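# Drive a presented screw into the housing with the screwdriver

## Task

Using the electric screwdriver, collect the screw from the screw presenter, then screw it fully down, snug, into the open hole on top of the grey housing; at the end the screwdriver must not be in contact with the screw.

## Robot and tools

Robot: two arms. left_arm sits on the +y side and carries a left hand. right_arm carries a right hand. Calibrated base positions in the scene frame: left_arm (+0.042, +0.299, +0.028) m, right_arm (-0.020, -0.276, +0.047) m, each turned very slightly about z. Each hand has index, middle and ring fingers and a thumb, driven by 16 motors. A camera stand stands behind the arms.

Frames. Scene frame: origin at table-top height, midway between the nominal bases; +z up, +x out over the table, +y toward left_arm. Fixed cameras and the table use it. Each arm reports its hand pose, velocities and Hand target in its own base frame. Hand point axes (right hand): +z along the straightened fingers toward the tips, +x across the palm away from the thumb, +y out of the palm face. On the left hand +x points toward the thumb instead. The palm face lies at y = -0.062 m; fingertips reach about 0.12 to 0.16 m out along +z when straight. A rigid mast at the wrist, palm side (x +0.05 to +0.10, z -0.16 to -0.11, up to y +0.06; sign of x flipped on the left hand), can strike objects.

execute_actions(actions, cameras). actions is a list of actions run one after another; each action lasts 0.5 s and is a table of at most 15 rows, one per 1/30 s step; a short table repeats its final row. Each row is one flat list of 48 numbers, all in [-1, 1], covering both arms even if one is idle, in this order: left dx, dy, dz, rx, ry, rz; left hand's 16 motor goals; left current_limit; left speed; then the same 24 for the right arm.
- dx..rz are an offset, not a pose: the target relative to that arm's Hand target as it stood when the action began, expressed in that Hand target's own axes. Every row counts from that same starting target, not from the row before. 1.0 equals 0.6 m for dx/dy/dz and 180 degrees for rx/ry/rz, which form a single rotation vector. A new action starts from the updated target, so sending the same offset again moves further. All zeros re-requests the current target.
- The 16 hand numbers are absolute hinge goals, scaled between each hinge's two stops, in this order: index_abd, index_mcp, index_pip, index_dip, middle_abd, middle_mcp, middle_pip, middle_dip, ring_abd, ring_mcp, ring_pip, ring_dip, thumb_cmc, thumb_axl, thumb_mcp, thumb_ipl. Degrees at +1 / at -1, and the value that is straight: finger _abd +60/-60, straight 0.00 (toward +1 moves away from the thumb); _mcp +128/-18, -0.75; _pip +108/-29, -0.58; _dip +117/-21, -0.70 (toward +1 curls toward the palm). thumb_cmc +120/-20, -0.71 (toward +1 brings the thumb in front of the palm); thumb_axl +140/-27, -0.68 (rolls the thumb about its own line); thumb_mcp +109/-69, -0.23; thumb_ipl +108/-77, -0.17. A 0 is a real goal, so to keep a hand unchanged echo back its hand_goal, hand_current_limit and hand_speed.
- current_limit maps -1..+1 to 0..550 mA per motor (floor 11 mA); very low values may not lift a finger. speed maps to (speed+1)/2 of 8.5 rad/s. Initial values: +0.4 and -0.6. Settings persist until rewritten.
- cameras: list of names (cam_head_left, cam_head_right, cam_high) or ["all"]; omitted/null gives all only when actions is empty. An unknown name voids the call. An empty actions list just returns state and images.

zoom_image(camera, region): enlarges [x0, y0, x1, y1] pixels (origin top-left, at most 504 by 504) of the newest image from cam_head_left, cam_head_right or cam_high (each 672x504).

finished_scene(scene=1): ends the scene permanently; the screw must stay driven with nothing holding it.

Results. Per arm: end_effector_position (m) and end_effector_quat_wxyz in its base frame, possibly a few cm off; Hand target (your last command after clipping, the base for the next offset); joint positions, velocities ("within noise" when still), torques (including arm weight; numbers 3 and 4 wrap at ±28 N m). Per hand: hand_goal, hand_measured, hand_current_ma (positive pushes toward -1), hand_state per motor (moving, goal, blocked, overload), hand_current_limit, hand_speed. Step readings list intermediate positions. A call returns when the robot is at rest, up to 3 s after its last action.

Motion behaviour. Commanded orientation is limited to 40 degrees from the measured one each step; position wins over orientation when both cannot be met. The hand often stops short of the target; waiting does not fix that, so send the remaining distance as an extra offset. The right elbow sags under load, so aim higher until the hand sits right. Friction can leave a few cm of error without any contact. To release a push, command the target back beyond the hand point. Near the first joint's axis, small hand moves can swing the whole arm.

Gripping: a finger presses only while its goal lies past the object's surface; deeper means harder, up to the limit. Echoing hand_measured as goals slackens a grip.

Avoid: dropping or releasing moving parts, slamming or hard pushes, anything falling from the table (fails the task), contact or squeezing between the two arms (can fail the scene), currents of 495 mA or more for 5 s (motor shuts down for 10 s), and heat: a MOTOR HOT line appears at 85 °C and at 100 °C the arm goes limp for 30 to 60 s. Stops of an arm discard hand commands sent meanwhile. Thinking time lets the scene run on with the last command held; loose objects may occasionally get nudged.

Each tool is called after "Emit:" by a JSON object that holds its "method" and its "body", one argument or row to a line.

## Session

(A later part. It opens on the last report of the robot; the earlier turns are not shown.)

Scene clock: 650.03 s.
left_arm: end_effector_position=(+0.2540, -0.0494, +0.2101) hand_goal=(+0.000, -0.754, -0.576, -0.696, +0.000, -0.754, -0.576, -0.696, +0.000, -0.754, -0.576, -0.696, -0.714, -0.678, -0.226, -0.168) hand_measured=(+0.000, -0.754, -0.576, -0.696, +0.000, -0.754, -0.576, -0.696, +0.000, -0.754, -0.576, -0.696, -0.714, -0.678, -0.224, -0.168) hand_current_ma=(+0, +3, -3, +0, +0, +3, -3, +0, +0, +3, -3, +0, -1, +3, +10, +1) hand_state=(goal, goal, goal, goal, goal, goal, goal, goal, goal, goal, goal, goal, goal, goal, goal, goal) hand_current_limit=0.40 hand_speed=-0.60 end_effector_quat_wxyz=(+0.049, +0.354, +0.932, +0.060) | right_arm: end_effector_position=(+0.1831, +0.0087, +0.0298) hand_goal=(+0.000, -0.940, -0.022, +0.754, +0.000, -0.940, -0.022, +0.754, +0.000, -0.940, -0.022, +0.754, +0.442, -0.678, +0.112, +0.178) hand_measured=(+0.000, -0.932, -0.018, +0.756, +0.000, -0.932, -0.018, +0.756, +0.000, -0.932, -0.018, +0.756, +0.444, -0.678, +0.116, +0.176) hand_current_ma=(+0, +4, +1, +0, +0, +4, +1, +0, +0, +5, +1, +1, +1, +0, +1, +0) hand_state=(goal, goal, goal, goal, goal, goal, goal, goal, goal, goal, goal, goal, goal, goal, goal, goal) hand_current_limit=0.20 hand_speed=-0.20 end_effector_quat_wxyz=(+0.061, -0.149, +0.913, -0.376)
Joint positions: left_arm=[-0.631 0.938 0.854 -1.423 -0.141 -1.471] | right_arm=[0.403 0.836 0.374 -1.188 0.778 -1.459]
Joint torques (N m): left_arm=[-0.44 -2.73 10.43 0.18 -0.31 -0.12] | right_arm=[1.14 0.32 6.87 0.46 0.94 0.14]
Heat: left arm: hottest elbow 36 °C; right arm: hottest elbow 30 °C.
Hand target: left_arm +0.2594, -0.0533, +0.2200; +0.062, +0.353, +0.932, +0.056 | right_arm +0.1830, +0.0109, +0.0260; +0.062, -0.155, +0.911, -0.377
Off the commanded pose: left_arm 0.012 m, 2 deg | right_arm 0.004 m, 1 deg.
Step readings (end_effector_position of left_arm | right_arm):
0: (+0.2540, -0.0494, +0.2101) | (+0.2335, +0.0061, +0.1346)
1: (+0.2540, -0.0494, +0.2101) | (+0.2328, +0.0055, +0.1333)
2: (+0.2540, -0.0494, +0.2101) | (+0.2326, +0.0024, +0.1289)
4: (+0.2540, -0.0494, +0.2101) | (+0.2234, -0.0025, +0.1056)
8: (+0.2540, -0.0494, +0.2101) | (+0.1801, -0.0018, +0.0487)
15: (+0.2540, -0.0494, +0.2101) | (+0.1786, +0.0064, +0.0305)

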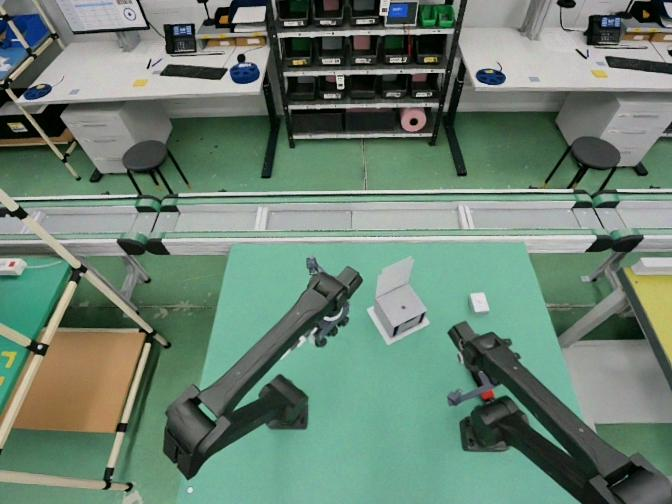

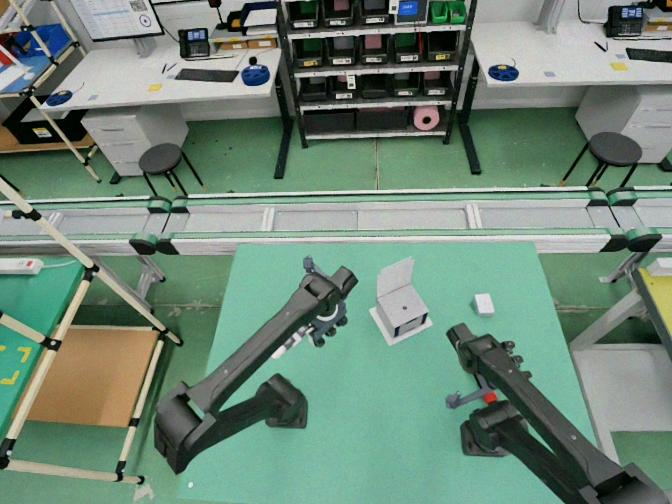

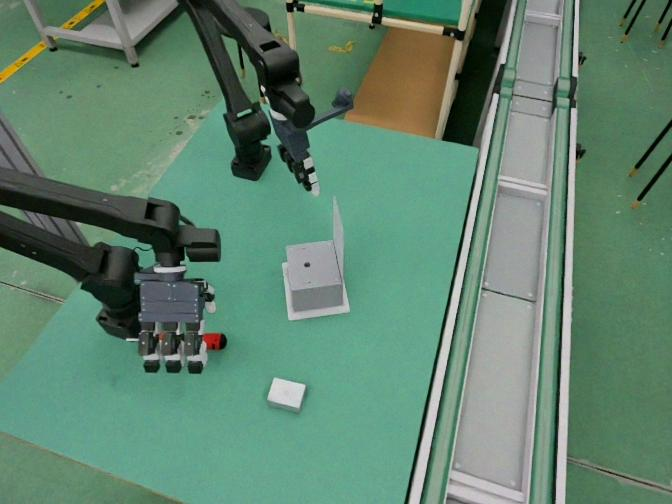

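Emit:
{"method": "execute_actions", "body": {
  "actions": [
    [[0,0,0,0,0,0,0,-0.754,-0.576,-0.696,0,-0.754,-0.576,-0.696,0,-0.754,-0.576,-0.696,-0.714,-0.678,-0.226,-0.168,0.4,-0.6,-0.0162,0.0442,0.0502,0,0,0,0,-0.94,-0.022,0.754,0,-0.94,-0.022,0.754,0,-0.94,-0.022,0.754,0.521,-0.678,0.112,0.178,0.2,-0.2]]
  ],
  "cameras": ["all"]
}}

Emit:
{"method": "zoom_image", "body": {
  "camera": "cam_high",
  "region": [110, 290, 240, 400]
}}

Emit:
{"method": "zoom_image", "body": {
  "camera": "cam_head_left",
  "region": [420, 300, 560, 440]
}}

Scene clock: 665.33 s.
left_arm: end_effector_position=(+0.2540, -0.0494, +0.2101) hand_goal=(+0.000, -0.754, -0.576, -0.696, +0.000, -0.754, -0.576, -0.696, +0.000, -0.754, -0.576, -0.696, -0.714, -0.678, -0.226, -0.168) hand_measured=(+0.000, -0.754, -0.576, -0.696, +0.000, -0.754, -0.576, -0.696, +0.000, -0.754, -0.576, -0.696, -0.714, -0.678, -0.224, -0.168) hand_current_ma=(+0, +3, -3, +0, +0, +3, -3, +0, +0, +3, -3, +0, -1, +3, +10, +1) hand_state=(goal, goal, goal, goal, goal, goal, goal, goal, goal, goal, goal, goal, goal, goal, goal, goal) hand_current_limit=0.40 hand_speed=-0.60 end_effector_quat_wxyz=(+0.049, +0.354, +0.932, +0.060) | right_arm: end_effector_position=(+0.1958, +0.0136, -0.0099) hand_goal=(+0.000, -0.940, -0.022, +0.754, +0.000, -0.940, -0.022, +0.754, +0.000, -0.940, -0.022, +0.754, +0.520, -0.678, +0.112, +0.178) hand_measured=(+0.000, -0.932, -0.018, +0.756, +0.000, -0.932, -0.018, +0.756, +0.000, -0.932, -0.018, +0.756, +0.518, -0.678, +0.116, +0.176) hand_current_ma=(+0, +4, +1, +0, +0, +4, +1, +0, +0, +5, +1, +1, +0, +0, +1, +0) hand_state=(goal, goal, goal, goal, goal, goal, goal, goal, goal, goal, goal, goal, goal, goal, goal, goal) hand_current_limit=0.20 hand_speed=-0.20 end_effector_quat_wxyz=(+0.069, -0.148, +0.912, -0.375)
Joint positions: left_arm=[-0.631 0.938 0.854 -1.423 -0.141 -1.471] | right_arm=[0.403 0.988 0.317 -0.96 0.781 -1.465]
Joint torques (N m): left_arm=[-0.62 -2.61 10.44 0.27 -0.32 -0.12] | right_arm=[0.44 -2.26 6.04 0.55 0.87 -0.07]
Heat: left arm: hottest elbow 36 °C; right arm: hottest elbow 31 °C.
Hand target: left_arm +0.2594, -0.0533, +0.2200; +0.062, +0.353, +0.932, +0.056 | right_arm +0.1928, +0.0117, -0.0141; +0.062, -0.155, +0.911, -0.377
Off the commanded pose: left_arm 0.012 m, 2 deg | right_arm 0.005 m, 1 deg.
Step readings (end_effector_position of left_arm | right_arm):
0: (+0.2540, -0.0494, +0.2101) | (+0.1831, +0.0087, +0.0298)
1: (+0.2540, -0.0494, +0.2101) | (+0.1835, +0.0088, +0.0298)
2: (+0.2540, -0.0494, +0.2101) | (+0.1848, +0.0091, +0.0283)
4: (+0.2540, -0.0494, +0.2101) | (+0.1887, +0.0104, +0.0212)
8: (+0.2540, -0.0494, +0.2101) | (+0.1871, +0.0098, +0.0024)
15: (+0.2540, -0.0494, +0.2101) | (+0.1930, +0.0123, -0.0089)

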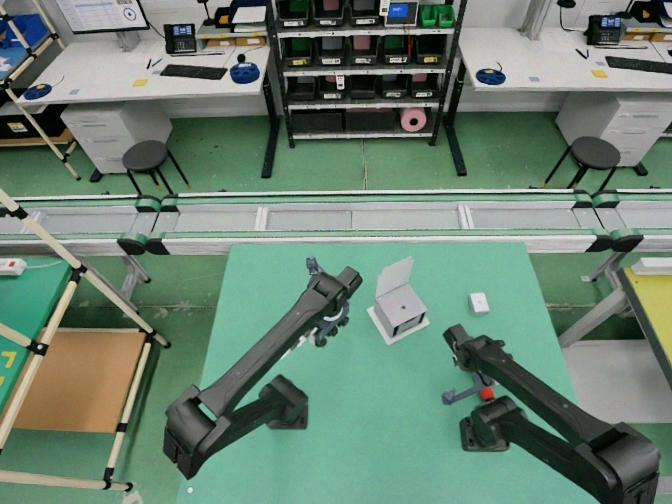

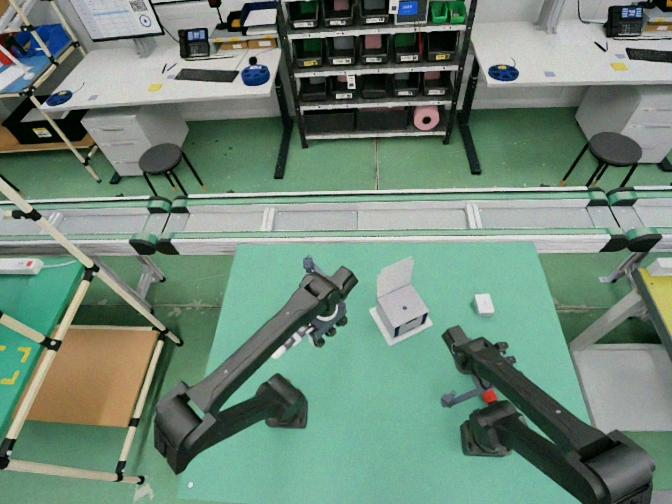

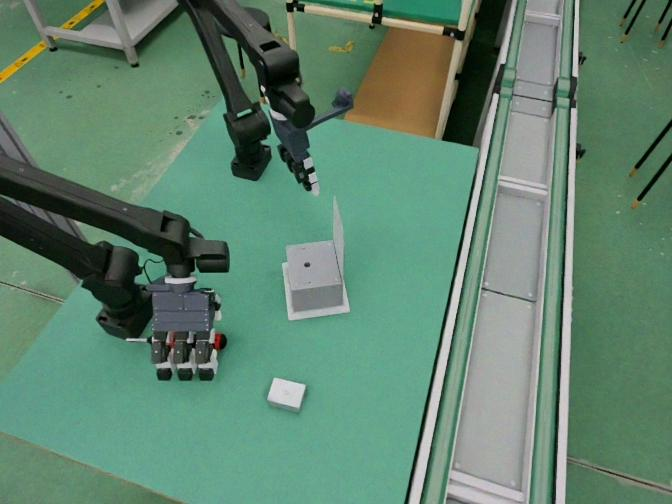

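Scaled by 3.877 from the camera's 672x504 image, which has a finer 960x720 frame.

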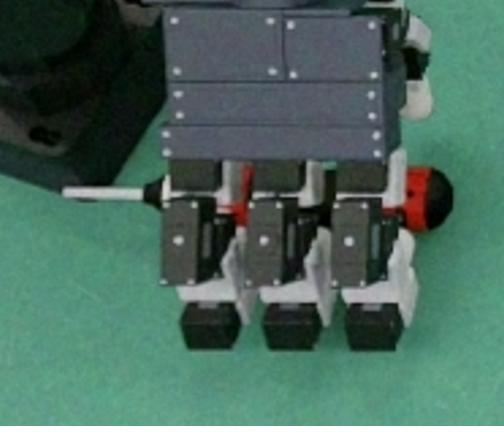

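Scaled by 3.600 from the camera's 672x504 image, which has a finer 960x720 frame.

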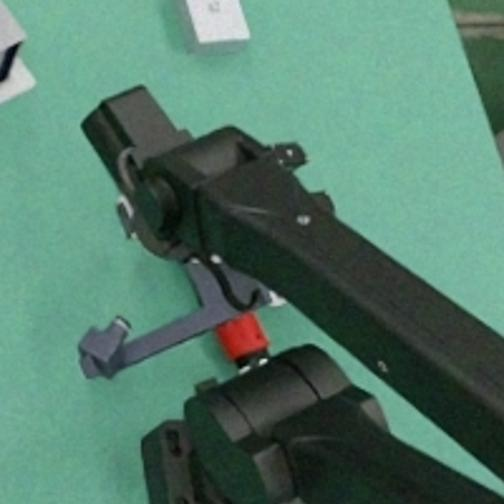

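Emit:
{"method": "execute_actions", "body": {
  "actions": [
    [[0,0,0,0,0,0,0,-0.754,-0.576,-0.696,0,-0.754,-0.576,-0.696,0,-0.754,-0.576,-0.696,-0.714,-0.678,-0.226,-0.168,0.4,-0.6,0.0078,0.025,0.0363,0,0,0,0,-0.94,-0.022,0.754,0,-0.94,-0.022,0.754,0,-0.94,-0.022,0.754,0.521,-0.678,0.112,0.178,0,-0.4]]
  ],
  "cameras": ["all"]
}}

Emit:
{"method": "zoom_image", "body": {
  "camera": "cam_high",
  "region": [110, 290, 240, 400]
}}

Emit:
{"method": "zoom_image", "body": {
  "camera": "cam_head_left",
  "region": [420, 300, 560, 440]
}}

Scene clock: 671.40 s.
left_arm: end_effector_position=(+0.2540, -0.0494, +0.2101) hand_goal=(+0.000, -0.754, -0.576, -0.696, +0.000, -0.754, -0.576, -0.696, +0.000, -0.754, -0.576, -0.696, -0.714, -0.678, -0.226, -0.168) hand_measured=(+0.000, -0.754, -0.576, -0.696, +0.000, -0.754, -0.576, -0.696, +0.000, -0.754, -0.576, -0.696, -0.714, -0.678, -0.224, -0.168) hand_current_ma=(+0, +3, -3, +0, +0, +3, -3, +0, +0, +3, -3, +0, -1, +3, +10, +1) hand_state=(goal, goal, goal, goal, goal, goal, goal, goal, goal, goal, goal, goal, goal, goal, goal, goal) hand_current_limit=0.40 hand_speed=-0.60 end_effector_quat_wxyz=(+0.049, +0.354, +0.932, +0.060) | right_arm: end_effector_position=(+0.1893, +0.0080, -0.0352) hand_goal=(+0.000, -0.940, -0.022, +0.754, +0.000, -0.940, -0.022, +0.754, +0.000, -0.940, -0.022, +0.754, +0.520, -0.678, +0.112, +0.178) hand_measured=(+0.000, -0.932, -0.012, +0.768, +0.002, -0.928, -0.008, +0.766, +0.002, -0.924, -0.006, +0.766, +0.518, -0.678, +0.116, +0.176) hand_current_ma=(+0, +4, +6, +10, +0, +8, +11, +8, +0, +14, +14, +8, +0, +0, +1, +0) hand_state=(goal, goal, goal, goal, goal, goal, goal, goal, goal, goal, goal, goal, goal, goal, goal, goal) hand_current_limit=0.00 hand_speed=-0.40 end_effector_quat_wxyz=(+0.063, -0.160, +0.910, -0.378)
Joint positions: left_arm=[-0.631 0.938 0.854 -1.423 -0.141 -1.471] | right_arm=[0.389 1.057 0.264 -0.825 0.786 -1.511]
Joint torques (N m): left_arm=[-0.56 -2.26 10.35 0.28 -0.31 -0.12] | right_arm=[-0.79 -1.67 5.23 1.58 0.71 0]
Heat: left arm: hottest elbow 36 °C; right arm: hottest elbow 31 °C.
Hand target: left_arm +0.2594, -0.0533, +0.2200; +0.062, +0.353, +0.932, +0.056 | right_arm +0.1898, +0.0057, -0.0401; +0.062, -0.155, +0.911, -0.377
Off the commanded pose: left_arm 0.012 m, 2 deg | right_arm 0.005 m, 1 deg.
Step readings (end_effector_position of left_arm | right_arm):
0: (+0.2540, -0.0494, +0.2101) | (+0.1958, +0.0136, -0.0099)
1: (+0.2540, -0.0494, +0.2101) | (+0.1959, +0.0137, -0.0100)
2: (+0.2540, -0.0494, +0.2101) | (+0.1966, +0.0138, -0.0111)
4: (+0.2540, -0.0494, +0.2101) | (+0.1975, +0.0140, -0.0156)
8: (+0.2540, -0.0494, +0.2101) | (+0.1909, +0.0110, -0.0284)
15: (+0.2540, -0.0494, +0.2101) | (+0.1894, +0.0084, -0.0348)

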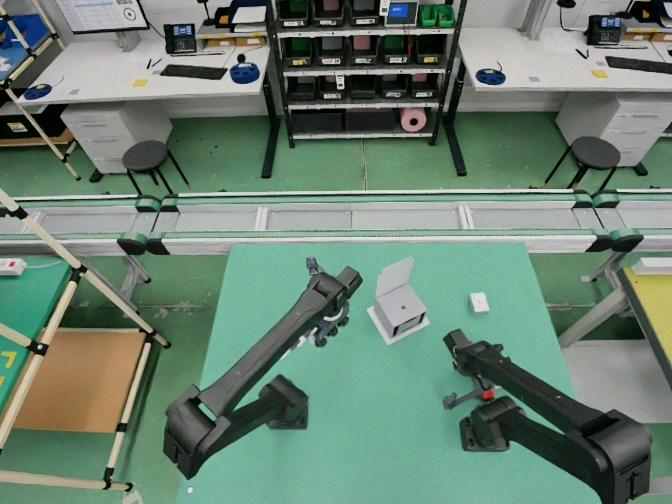

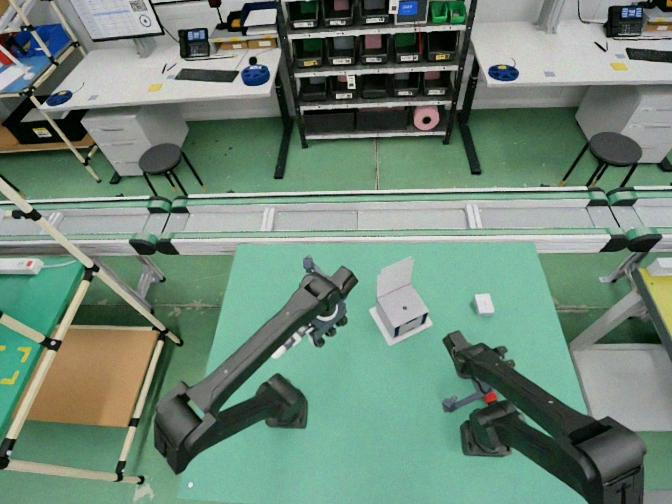

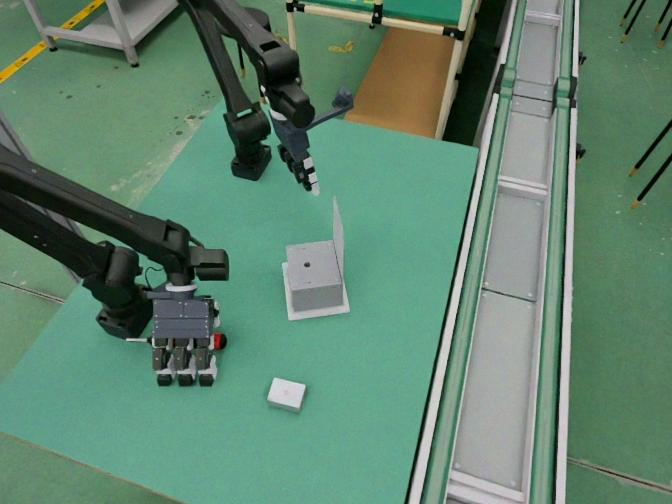

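Scaled by 3.877 from the camera's 672x504 image, which has a finer 960x720 frame.

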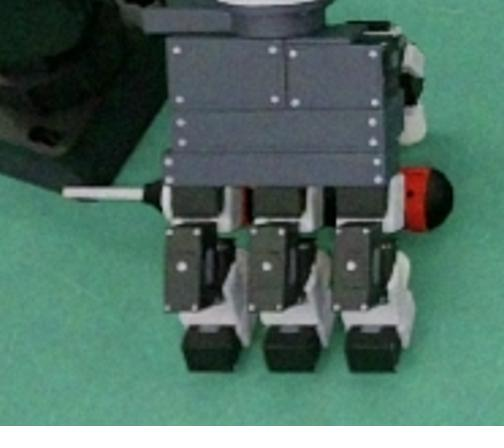

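Scaled by 3.600 from the camera's 672x504 image, which has a finer 960x720 frame.

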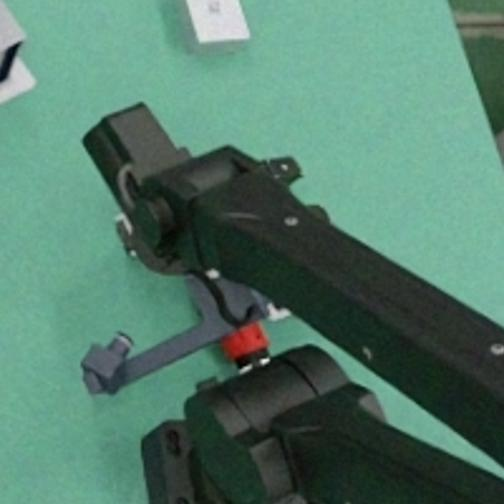

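Emit:
{"method": "execute_actions", "body": {
  "actions": [
    [[0,0,0,0,0,0,0,-0.754,-0.576,-0.696,0,-0.754,-0.576,-0.696,0,-0.754,-0.576,-0.696,-0.714,-0.678,-0.226,-0.168,0.4,-0.6,0,0,0,0,0,0,0,-0.863,-0.022,0.754,0,-0.863,-0.022,0.754,0,-0.863,-0.022,0.754,0.521,-0.678,0.18,0.178,0,-0.8]],
    [[0,0,0,0,0,0,0,-0.754,-0.576,-0.696,0,-0.754,-0.576,-0.696,0,-0.754,-0.576,-0.696,-0.714,-0.678,-0.226,-0.168,0.4,-0.6,0,0,0,0,0,0,0,-0.753,-0.022,0.754,0,-0.753,-0.022,0.754,0,-0.753,-0.022,0.754,0.521,-0.678,0.247,0.178,0,-0.8]],
    [[0,0,0,0,0,0,0,-0.754,-0.576,-0.696,0,-0.754,-0.576,-0.696,0,-0.754,-0.576,-0.696,-0.714,-0.678,-0.226,-0.168,0.4,-0.6,0,0,0,0,0,0,0,-0.644,0.08,0.754,0,-0.644,0.08,0.754,0,-0.644,0.08,0.754,0.521,-0.678,0.337,0.178,0,-0.8]]
  ],
  "cameras": ["all"]
}}

Emit:
{"method": "zoom_image", "body": {
  "camera": "cam_high",
  "region": [110, 290, 240, 400]
}}

Emit:
{"method": "zoom_image", "body": {
  "camera": "cam_head_left",
  "region": [420, 300, 560, 440]
}}

Scene clock: 687.70 s.
left_arm: end_effector_position=(+0.2540, -0.0494, +0.2101) hand_goal=(+0.000, -0.754, -0.576, -0.696, +0.000, -0.754, -0.576, -0.696, +0.000, -0.754, -0.576, -0.696, -0.714, -0.678, -0.226, -0.168) hand_measured=(+0.000, -0.754, -0.576, -0.696, +0.000, -0.754, -0.576, -0.696, +0.000, -0.754, -0.576, -0.696, -0.714, -0.678, -0.224, -0.168) hand_current_ma=(+0, +3, -3, +0, +0, +3, -3, +0, +0, +3, -3, +0, -1, +3, +10, +1) hand_state=(goal, goal, goal, goal, goal, goal, goal, goal, goal, goal, goal, goal, goal, goal, goal, goal) hand_current_limit=0.40 hand_speed=-0.60 end_effector_quat_wxyz=(+0.049, +0.354, +0.932, +0.060) | right_arm: end_effector_position=(+0.1933, -0.0001, -0.0329) hand_goal=(+0.000, -0.644, +0.080, +0.754, +0.000, -0.644, +0.080, +0.754, +0.000, -0.644, +0.080, +0.754, +0.520, -0.678, +0.336, +0.178) hand_measured=(+0.000, -0.764, +0.018, +0.750, +0.002, -0.760, +0.040, +0.756, +0.002, -0.762, +0.036, +0.754, +0.522, -0.678, +0.254, +0.154) hand_current_ma=(+0, -275, -110, -2, +0, -275, -56, +1, +0, -275, -62, +0, +0, +0, -263, -38) hand_state=(goal, blocked, blocked, goal, goal, blocked, blocked, goal, goal, blocked, blocked, goal, goal, goal, blocked, blocked) hand_current_limit=0.00 hand_speed=-0.80 end_effector_quat_wxyz=(+0.067, -0.159, +0.902, -0.396)
Joint positions: left_arm=[-0.631 0.938 0.854 -1.423 -0.141 -1.471] | right_arm=[0.377 1.059 0.264 -0.814 0.826 -1.525]
Joint torques (N m): left_arm=[-0.21 -2.37 10.4 0.2 -0.32 -0.09] | right_arm=[-0.09 -1.61 4.96 1.13 -1.17 0.18]
Heat: left arm: hottest elbow 36 °C; right arm: hottest elbow 30 °C.
Hand target: left_arm +0.2594, -0.0533, +0.2200; +0.062, +0.353, +0.932, +0.056 | right_arm +0.1899, +0.0057, -0.0401; +0.062, -0.155, +0.911, -0.377
Off the commanded pose: left_arm 0.012 m, 2 deg | right_arm 0.010 m, 3 deg.
Step readings (end_effector_position of left_arm | right_arm):
0: (+0.2540, -0.0494, +0.2101) | (+0.1893, +0.0080, -0.0352)
1: (+0.2540, -0.0494, +0.2101) | (+0.1893, +0.0080, -0.0352)
2: (+0.2540, -0.0494, +0.2101) | (+0.1897, +0.0075, -0.0350)
4: (+0.2540, -0.0494, +0.2101) | (+0.1907, +0.0061, -0.0348)
8: (+0.2540, -0.0494, +0.2101) | (+0.1911, +0.0051, -0.0347)
15: (+0.2540, -0.0494, +0.2101) | (+0.1912, +0.0050, -0.0347)
16: (+0.2540, -0.0494, +0.2101) | (+0.1912, +0.0050, -0.0347)
17: (+0.2540, -0.0494, +0.2101) | (+0.1914, +0.0046, -0.0346)
19: (+0.2540, -0.0494, +0.2101) | (+0.1921, +0.0037, -0.0342)
23: (+0.2540, -0.0494, +0.2101) | (+0.1928, +0.0019, -0.0336)
30: (+0.2540, -0.0494, +0.2101) | (+0.1928, +0.0018, -0.0335)
31: (+0.2540, -0.0494, +0.2101) | (+0.1929, +0.0017, -0.0335)
32: (+0.2540, -0.0494, +0.2101) | (+0.1930, +0.0014, -0.0334)
34: (+0.2540, -0.0494, +0.2101) | (+0.1934, +0.0004, -0.0330)
38: (+0.2540, -0.0494, +0.2101) | (+0.1934, +0.0001, -0.0329)
45: (+0.2540, -0.0494, +0.2101) | (+0.1934, -0.0001, -0.0329)

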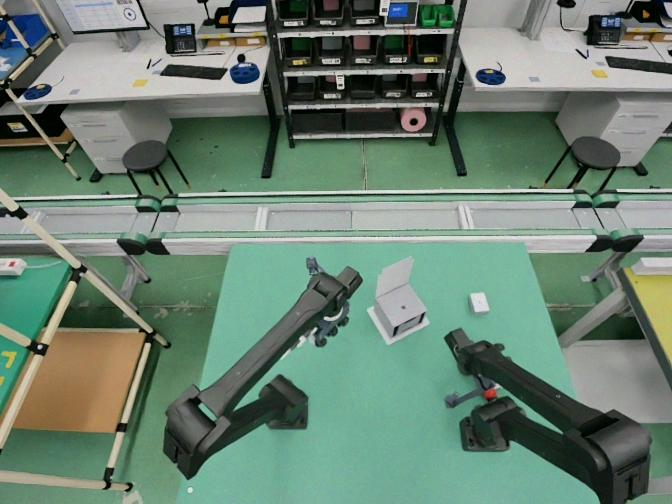

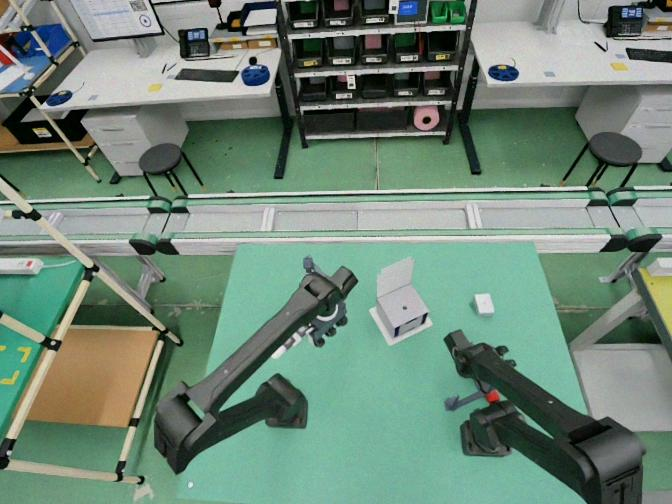

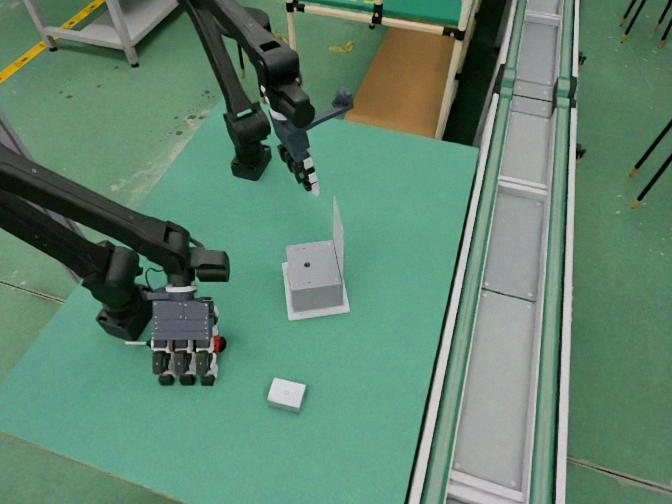

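Scaled by 3.877 from the camera's 672x504 image, which has a finer 960x720 frame.

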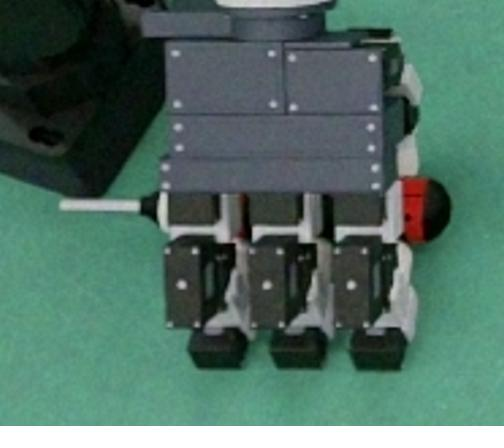

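Scaled by 3.600 from the camera's 672x504 image, which has a finer 960x720 frame.

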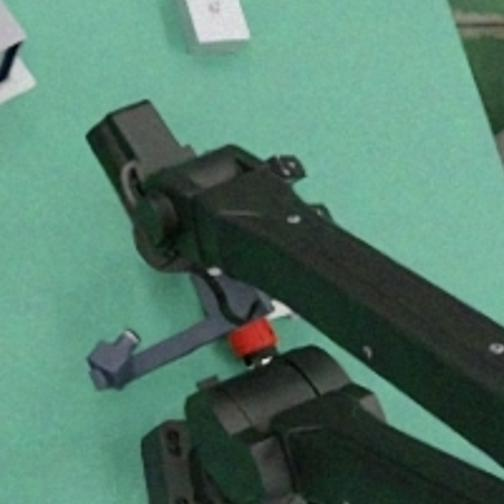

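Emit:
{"method": "execute_actions", "body": {
  "actions": [
    [[0,0,0,0,0,0,0,-0.754,-0.576,-0.696,0,-0.754,-0.576,-0.696,0,-0.754,-0.576,-0.696,-0.714,-0.678,-0.226,-0.168,0.4,-0.6,0,-0.012,-0.012,0,0,0,0,-0.589,0.372,0.826,0,-0.589,0.372,0.826,0,-0.589,0.372,0.826,0.521,-0.678,0.449,0.319,0.5,-0.8]],
    [[0,0,0,0,0,0,0,-0.754,-0.576,-0.696,0,-0.754,-0.576,-0.696,0,-0.754,-0.576,-0.696,-0.714,-0.678,-0.226,-0.168,0.4,-0.6,0,-0.02,-0.02,0,0,0,0,-0.589,0.372,0.826,0,-0.589,0.372,0.826,0,-0.589,0.372,0.826,0.521,-0.678,0.449,0.319,0.5,-0.8]]
  ],
  "cameras": ["all"]
}}

Emit:
{"method": "zoom_image", "body": {
  "camera": "cam_high",
  "region": [110, 290, 240, 400]
}}

Emit:
{"method": "zoom_image", "body": {
  "camera": "cam_head_left",
  "region": [420, 300, 560, 440]
}}

Scene clock: 697.20 s.
left_arm: end_effector_position=(+0.2540, -0.0494, +0.2101) hand_goal=(+0.000, -0.754, -0.576, -0.696, +0.000, -0.754, -0.576, -0.696, +0.000, -0.754, -0.576, -0.696, -0.714, -0.678, -0.226, -0.168) hand_measured=(+0.000, -0.754, -0.576, -0.696, +0.000, -0.754, -0.576, -0.696, +0.000, -0.754, -0.576, -0.696, -0.714, -0.678, -0.224, -0.168) hand_current_ma=(+0, +3, -3, +0, +0, +3, -3, +0, +0, +3, -3, +0, -1, +3, +10, +1) hand_state=(goal, goal, goal, goal, goal, goal, goal, goal, goal, goal, goal, goal, goal, goal, goal, goal) hand_current_limit=0.40 hand_speed=-0.60 end_effector_quat_wxyz=(+0.049, +0.354, +0.932, +0.060) | right_arm: end_effector_position=(+0.1822, -0.0001, -0.0213) hand_goal=(+0.000, -0.590, +0.372, +0.826, +0.000, -0.590, +0.372, +0.826, +0.000, -0.590, +0.372, +0.826, +0.520, -0.678, +0.448, +0.318) hand_measured=(-0.006, -0.662, +0.386, +0.870, -0.002, -0.664, +0.322, +0.828, -0.008, -0.652, +0.340, +0.822, +0.520, -0.686, +0.164, +0.222) hand_current_ma=(-3, -156, +11, +64, +0, -161, -77, +0, -3, -120, -38, -1, +0, -7, -413, -358) hand_state=(goal, blocked, goal, blocked, goal, blocked, blocked, goal, goal, blocked, blocked, goal, goal, goal, blocked, blocked) hand_current_limit=0.50 hand_speed=-0.80 end_effector_quat_wxyz=(+0.059, -0.163, +0.906, -0.387)
Joint positions: left_arm=[-0.631 0.938 0.854 -1.423 -0.141 -1.471] | right_arm=[0.377 0.971 0.268 -0.916 0.804 -1.53]
Joint torques (N m): left_arm=[-0.38 -2.26 10.5 0.25 -0.32 -0.13] | right_arm=[-0.03 -1.38 8.21 -0.61 -0.14 0.12]
Heat: left arm: hottest elbow 36 °C; right arm: hottest elbow 30 °C.
Hand target: left_arm +0.2594, -0.0533, +0.2200; +0.062, +0.353, +0.932, +0.056 | right_arm +0.1899, +0.0057, -0.0130; +0.062, -0.155, +0.911, -0.376
Off the commanded pose: left_arm 0.012 m, 2 deg | right_arm 0.013 m, 2 deg.
Step readings (end_effector_position of left_arm | right_arm):
0: (+0.2540, -0.0494, +0.2101) | (+0.1933, -0.0001, -0.0329)
1: (+0.2540, -0.0494, +0.2101) | (+0.1934, -0.0002, -0.0329)
2: (+0.2540, -0.0494, +0.2101) | (+0.1934, -0.0005, -0.0328)
4: (+0.2540, -0.0494, +0.2101) | (+0.1927, -0.0010, -0.0321)
8: (+0.2540, -0.0494, +0.2101) | (+0.1915, -0.0010, -0.0299)
15: (+0.2540, -0.0494, +0.2101) | (+0.1910, -0.0024, -0.0284)
16: (+0.2540, -0.0494, +0.2101) | (+0.1908, -0.0025, -0.0283)
17: (+0.2540, -0.0494, +0.2101) | (+0.1904, -0.0025, -0.0278)
19: (+0.2540, -0.0494, +0.2101) | (+0.1885, -0.0015, -0.0255)
23: (+0.2540, -0.0494, +0.2101) | (+0.1848, +0.0001, -0.0221)
30: (+0.2540, -0.0494, +0.2101) | (+0.1825, -0.0001, -0.0214)

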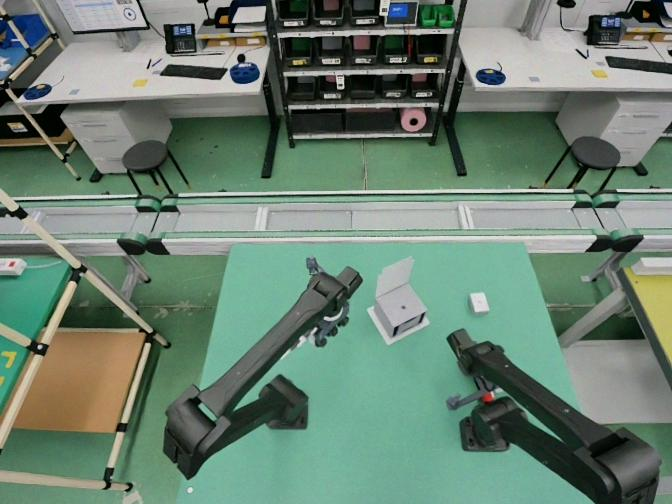

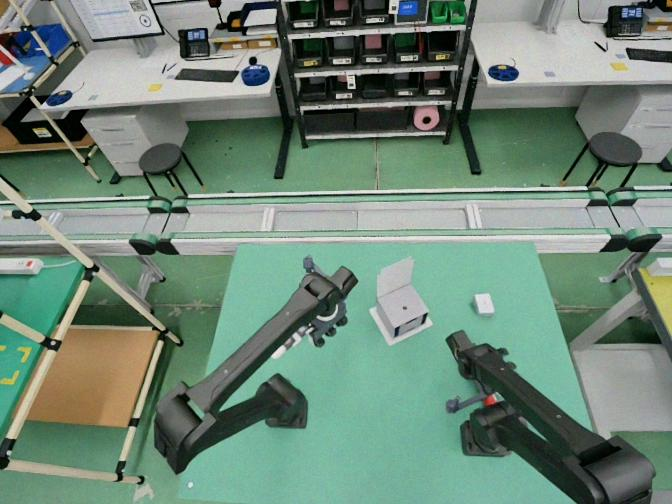

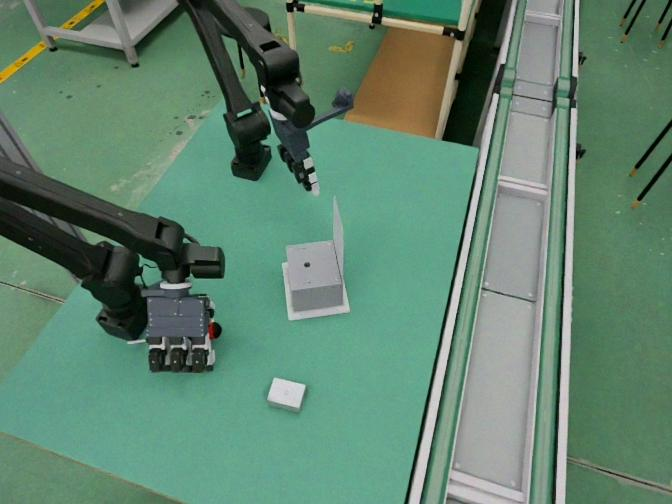

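Scaled by 3.877 from the camera's 672x504 image, which has a finer 960x720 frame.

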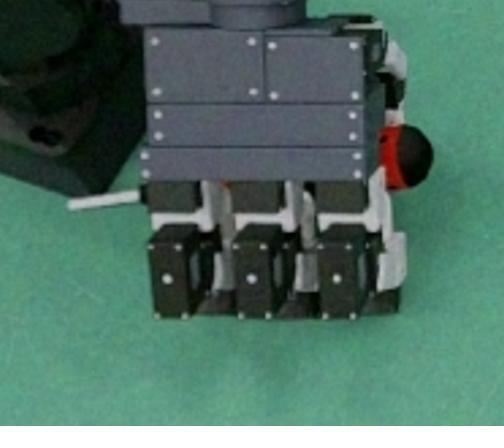

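Scaled by 3.600 from the camera's 672x504 image, which has a finer 960x720 frame.

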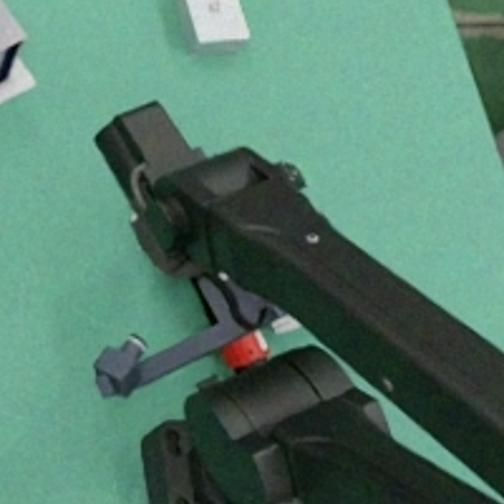

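Emit:
{"method": "execute_actions", "body": {
  "actions": [
    [[0,0,0,0,0,0,0,-0.754,-0.576,-0.696,0,-0.754,-0.576,-0.696,0,-0.754,-0.576,-0.696,-0.714,-0.678,-0.226,-0.168,0.4,-0.6,0,-0.035,-0.035,0,0,0,0,-0.589,0.372,0.826,0,-0.589,0.372,0.826,0,-0.589,0.372,0.826,0.521,-0.678,0.449,0.319,0.5,-0.8]]
  ],
  "cameras": ["all"]
}}

Emit:
{"method": "zoom_image", "body": {
  "camera": "cam_high",
  "region": [110, 270, 240, 380]
}}

Emit:
{"method": "zoom_image", "body": {
  "camera": "cam_head_right",
  "region": [420, 300, 560, 440]
}}

Scene clock: 730.87 s.
left_arm: end_effector_position=(+0.2540, -0.0494, +0.2101) hand_goal=(+0.000, -0.754, -0.576, -0.696, +0.000, -0.754, -0.576, -0.696, +0.000, -0.754, -0.576, -0.696, -0.714, -0.678, -0.226, -0.168) hand_measured=(+0.000, -0.754, -0.576, -0.696, +0.000, -0.754, -0.576, -0.696, +0.000, -0.754, -0.576, -0.696, -0.714, -0.678, -0.224, -0.168) hand_current_ma=(+0, +3, -3, +0, +0, +3, -3, +0, +0, +3, -3, +0, -1, +3, +10, +1) hand_state=(goal, goal, goal, goal, goal, goal, goal, goal, goal, goal, goal, goal, goal, goal, goal, goal) hand_current_limit=0.40 hand_speed=-0.60 end_effector_quat_wxyz=(+0.049, +0.354, +0.932, +0.060) | right_arm: end_effector_position=(+0.1712, -0.0011, -0.0024) hand_goal=(+0.000, -0.590, +0.372, +0.826, +0.000, -0.590, +0.372, +0.826, +0.000, -0.590, +0.372, +0.826, +0.520, -0.678, +0.448, +0.318) hand_measured=(-0.004, -0.644, +0.390, +0.870, -0.002, -0.628, +0.354, +0.830, -0.004, -0.588, +0.368, +0.822, +0.516, -0.684, +0.158, +0.222) hand_current_ma=(-1, -97, +14, +64, +0, -55, -16, +1, -1, +0, -2, -1, -1, -4, -412, -358) hand_state=(goal, blocked, goal, blocked, goal, blocked, goal, goal, goal, goal, goal, goal, goal, goal, blocked, blocked) hand_current_limit=0.50 hand_speed=-0.80 end_effector_quat_wxyz=(+0.042, -0.168, +0.908, -0.381)
Joint positions: left_arm=[-0.631 0.938 0.854 -1.423 -0.141 -1.471] | right_arm=[0.374 0.889 0.3 -1.061 0.784 -1.53]
Joint torques (N m): left_arm=[-0.67 -2.78 10.4 0.28 -0.3 -0.1] | right_arm=[-0.03 -1.96 9.99 -0.02 0.69 0.12]
Heat: left arm: hottest elbow 37 °C; right arm: hottest elbow 30 °C.
Hand target: left_arm +0.2594, -0.0533, +0.2200; +0.062, +0.353, +0.932, +0.056 | right_arm +0.1901, +0.0056, +0.0168; +0.062, -0.155, +0.911, -0.377
Off the commanded pose: left_arm 0.012 m, 2 deg | right_arm 0.028 m, 3 deg.
Step readings (end_effector_position of left_arm | right_arm):
0: (+0.2540, -0.0494, +0.2101) | (+0.1821, -0.0001, -0.0213)
1: (+0.2540, -0.0494, +0.2101) | (+0.1822, -0.0001, -0.0212)
2: (+0.2540, -0.0494, +0.2101) | (+0.1813, -0.0001, -0.0203)
4: (+0.2540, -0.0494, +0.2101) | (+0.1772, +0.0004, -0.0178)
8: (+0.2540, -0.0494, +0.2101) | (+0.1758, +0.0003, -0.0090)
15: (+0.2540, -0.0494, +0.2101) | (+0.1733, -0.0005, -0.0032)

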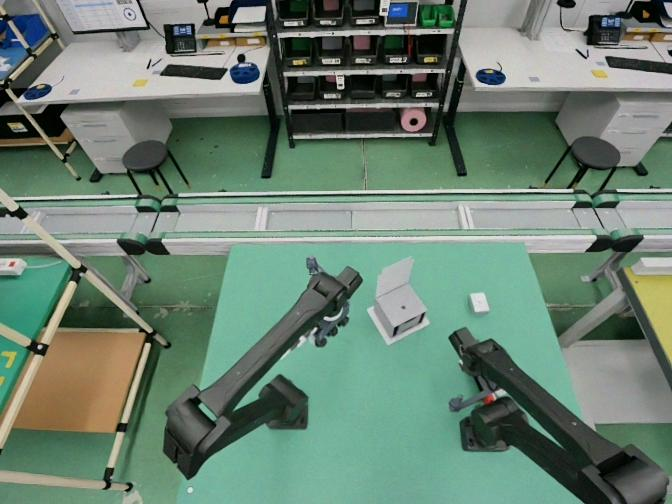

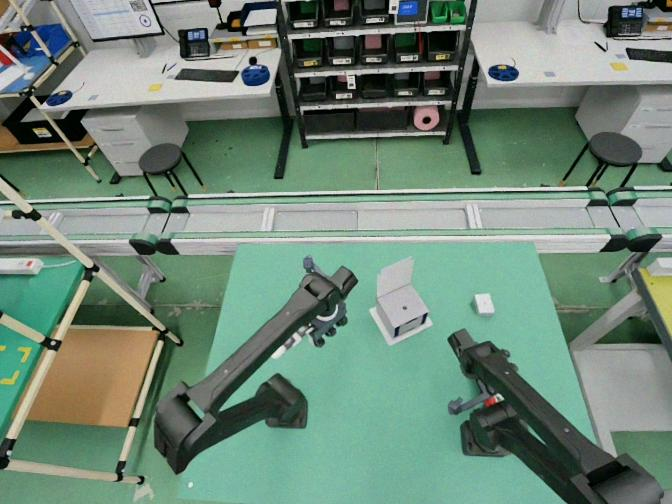

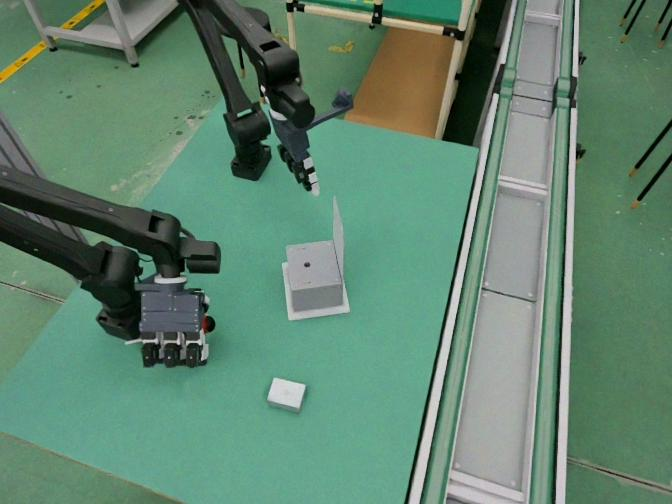

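Scaled by 3.877 from the camera's 672x504 image, which has a finer 960x720 frame.

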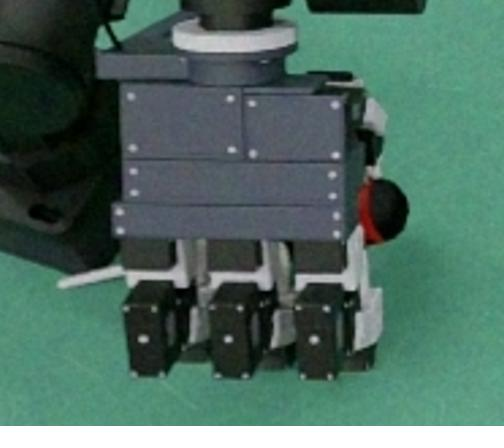

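Scaled by 3.600 from the camera's 672x504 image, which has a finer 960x720 frame.

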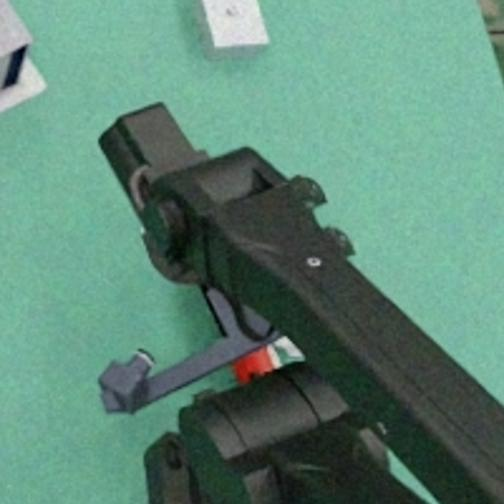

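Emit:
{"method": "execute_actions", "body": {
  "actions": [
    [[0,0,0,0,0,0,0,-0.754,-0.576,-0.696,0,-0.754,-0.576,-0.696,0,-0.754,-0.576,-0.696,-0.714,-0.678,-0.226,-0.168,0.4,-0.6,0,-0.03,-0.03,0,0,0,0,-0.589,0.372,0.826,0,-0.589,0.372,0.826,0,-0.589,0.372,0.826,0.521,-0.678,0.449,0.319,0.5,-0.8]],
    [[0,0,0,0,0,0,0,-0.754,-0.576,-0.696,0,-0.754,-0.576,-0.696,0,-0.754,-0.576,-0.696,-0.714,-0.678,-0.226,-0.168,0.4,-0.6,0,-0.012,-0.012,0,0,0,0,-0.589,0.372,0.826,0,-0.959,-0.212,0.5,0,-0.959,-0.212,0.5,0.521,-0.678,0.449,0.319,0.5,-0.6]]
  ],
  "cameras": ["all"]
}}

Emit:
{"method": "zoom_image", "body": {
  "camera": "cam_high",
  "region": [100, 260, 230, 370]
}}

Emit:
{"method": "zoom_image", "body": {
  "camera": "cam_head_right",
  "region": [420, 300, 560, 440]
}}

Scene clock: 750.63 s.
left_arm: end_effector_position=(+0.2540, -0.0494, +0.2101) hand_goal=(+0.000, -0.754, -0.576, -0.696, +0.000, -0.754, -0.576, -0.696, +0.000, -0.754, -0.576, -0.696, -0.714, -0.678, -0.226, -0.168) hand_measured=(+0.000, -0.754, -0.576, -0.696, +0.000, -0.754, -0.576, -0.696, +0.000, -0.754, -0.576, -0.696, -0.714, -0.678, -0.224, -0.168) hand_current_ma=(+0, +3, -3, +0, +0, +3, -3, +0, +0, +3, -3, +0, -1, +3, +10, +1) hand_state=(goal, goal, goal, goal, goal, goal, goal, goal, goal, goal, goal, goal, goal, goal, goal, goal) hand_current_limit=0.40 hand_speed=-0.60 end_effector_quat_wxyz=(+0.049, +0.354, +0.932, +0.060) | right_arm: end_effector_position=(+0.1661, -0.0022, +0.0270) hand_goal=(+0.000, -0.590, +0.372, +0.826, +0.000, -0.960, -0.212, +0.500, +0.000, -0.960, -0.212, +0.500, +0.520, -0.678, +0.448, +0.318) hand_measured=(-0.004, -0.644, +0.368, +0.870, -0.002, -0.942, -0.208, +0.502, -0.004, -0.942, -0.206, +0.502, +0.516, -0.684, +0.156, +0.222) hand_current_ma=(-1, -97, -2, +66, +0, +15, +2, +1, -1, +16, +2, +1, -1, -4, -412, -358) hand_state=(goal, blocked, goal, blocked, goal, goal, goal, goal, goal, goal, goal, goal, goal, goal, blocked, blocked) hand_current_limit=0.50 hand_speed=-0.60 end_effector_quat_wxyz=(+0.032, -0.172, +0.908, -0.381)
Joint positions: left_arm=[-0.631 0.938 0.854 -1.423 -0.141 -1.471] | right_arm=[0.374 0.811 0.358 -1.219 0.78 -1.53]
Joint torques (N m): left_arm=[-0.32 -2.61 10.45 0.2 -0.31 -0.12] | right_arm=[-0.26 -1.38 11.52 -0.05 0.98 0.12]
Heat: left arm: hottest elbow 37 °C; right arm: hottest elbow 34 °C.
Hand target: left_arm +0.2594, -0.0533, +0.2200; +0.062, +0.353, +0.932, +0.056 | right_arm +0.1902, +0.0056, +0.0523; +0.062, -0.155, +0.911, -0.377
Off the commanded pose: left_arm 0.012 m, 2 deg | right_arm 0.036 m, 4 deg.
Step readings (end_effector_position of left_arm | right_arm):
0: (+0.2540, -0.0494, +0.2101) | (+0.1712, -0.0011, -0.0024)
1: (+0.2540, -0.0494, +0.2101) | (+0.1711, -0.0011, -0.0024)
2: (+0.2540, -0.0494, +0.2101) | (+0.1707, -0.0012, -0.0015)
4: (+0.2540, -0.0494, +0.2101) | (+0.1693, -0.0015, +0.0024)
8: (+0.2540, -0.0494, +0.2101) | (+0.1702, -0.0010, +0.0121)
15: (+0.2540, -0.0494, +0.2101) | (+0.1680, -0.0016, +0.0170)
16: (+0.2540, -0.0494, +0.2101) | (+0.1679, -0.0016, +0.0175)
17: (+0.2540, -0.0494, +0.2101) | (+0.1674, -0.0017, +0.0180)
19: (+0.2540, -0.0494, +0.2101) | (+0.1669, -0.0019, +0.0204)
23: (+0.2540, -0.0494, +0.2101) | (+0.1671, -0.0018, +0.0246)
30: (+0.2540, -0.0494, +0.2101) | (+0.1664, -0.0021, +0.0266)

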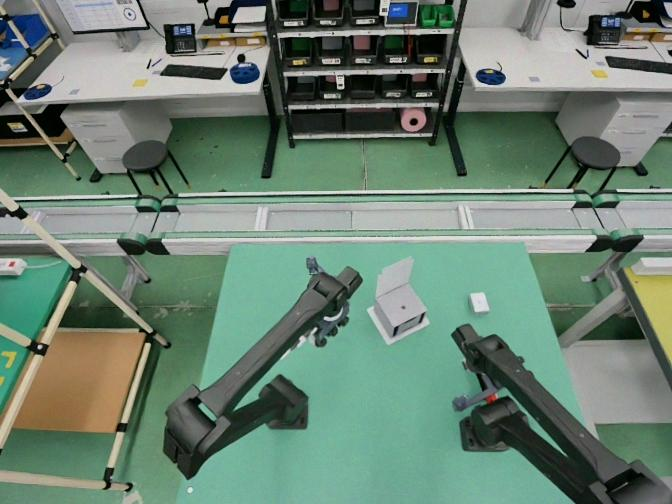

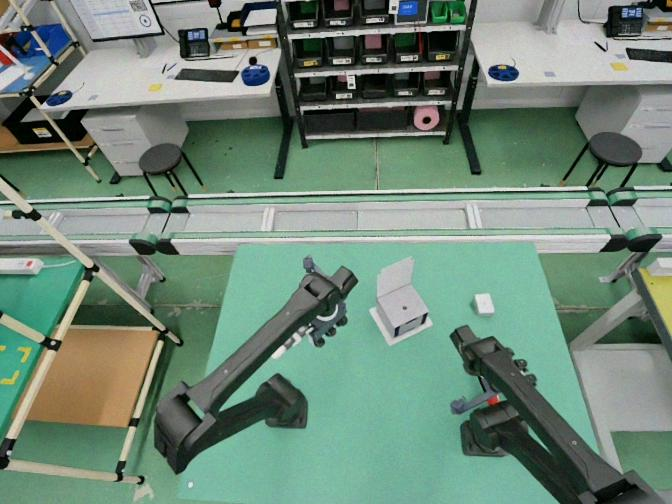

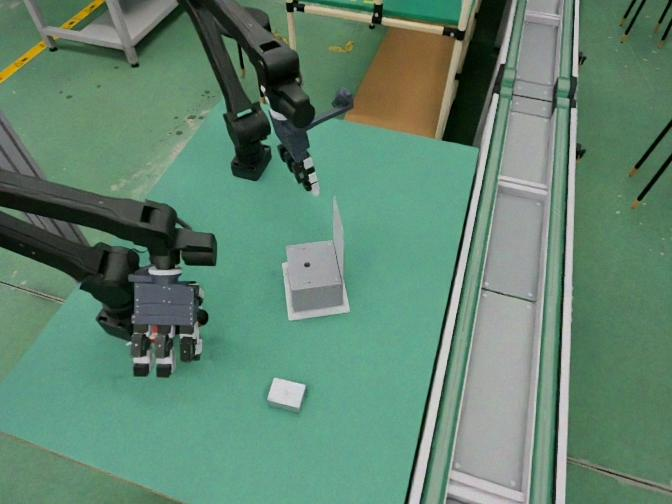

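Scaled by 3.877 from the camera's 672x504 image, which has a finer 960x720 frame.

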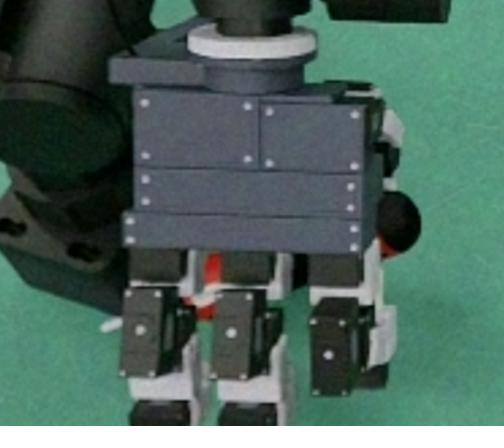

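Scaled by 3.600 from the camera's 672x504 image, which has a finer 960x720 frame.

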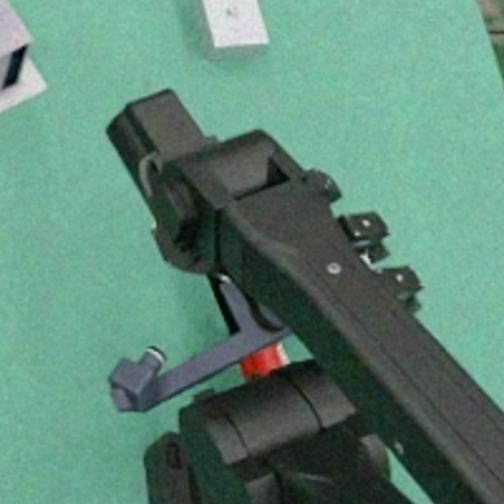

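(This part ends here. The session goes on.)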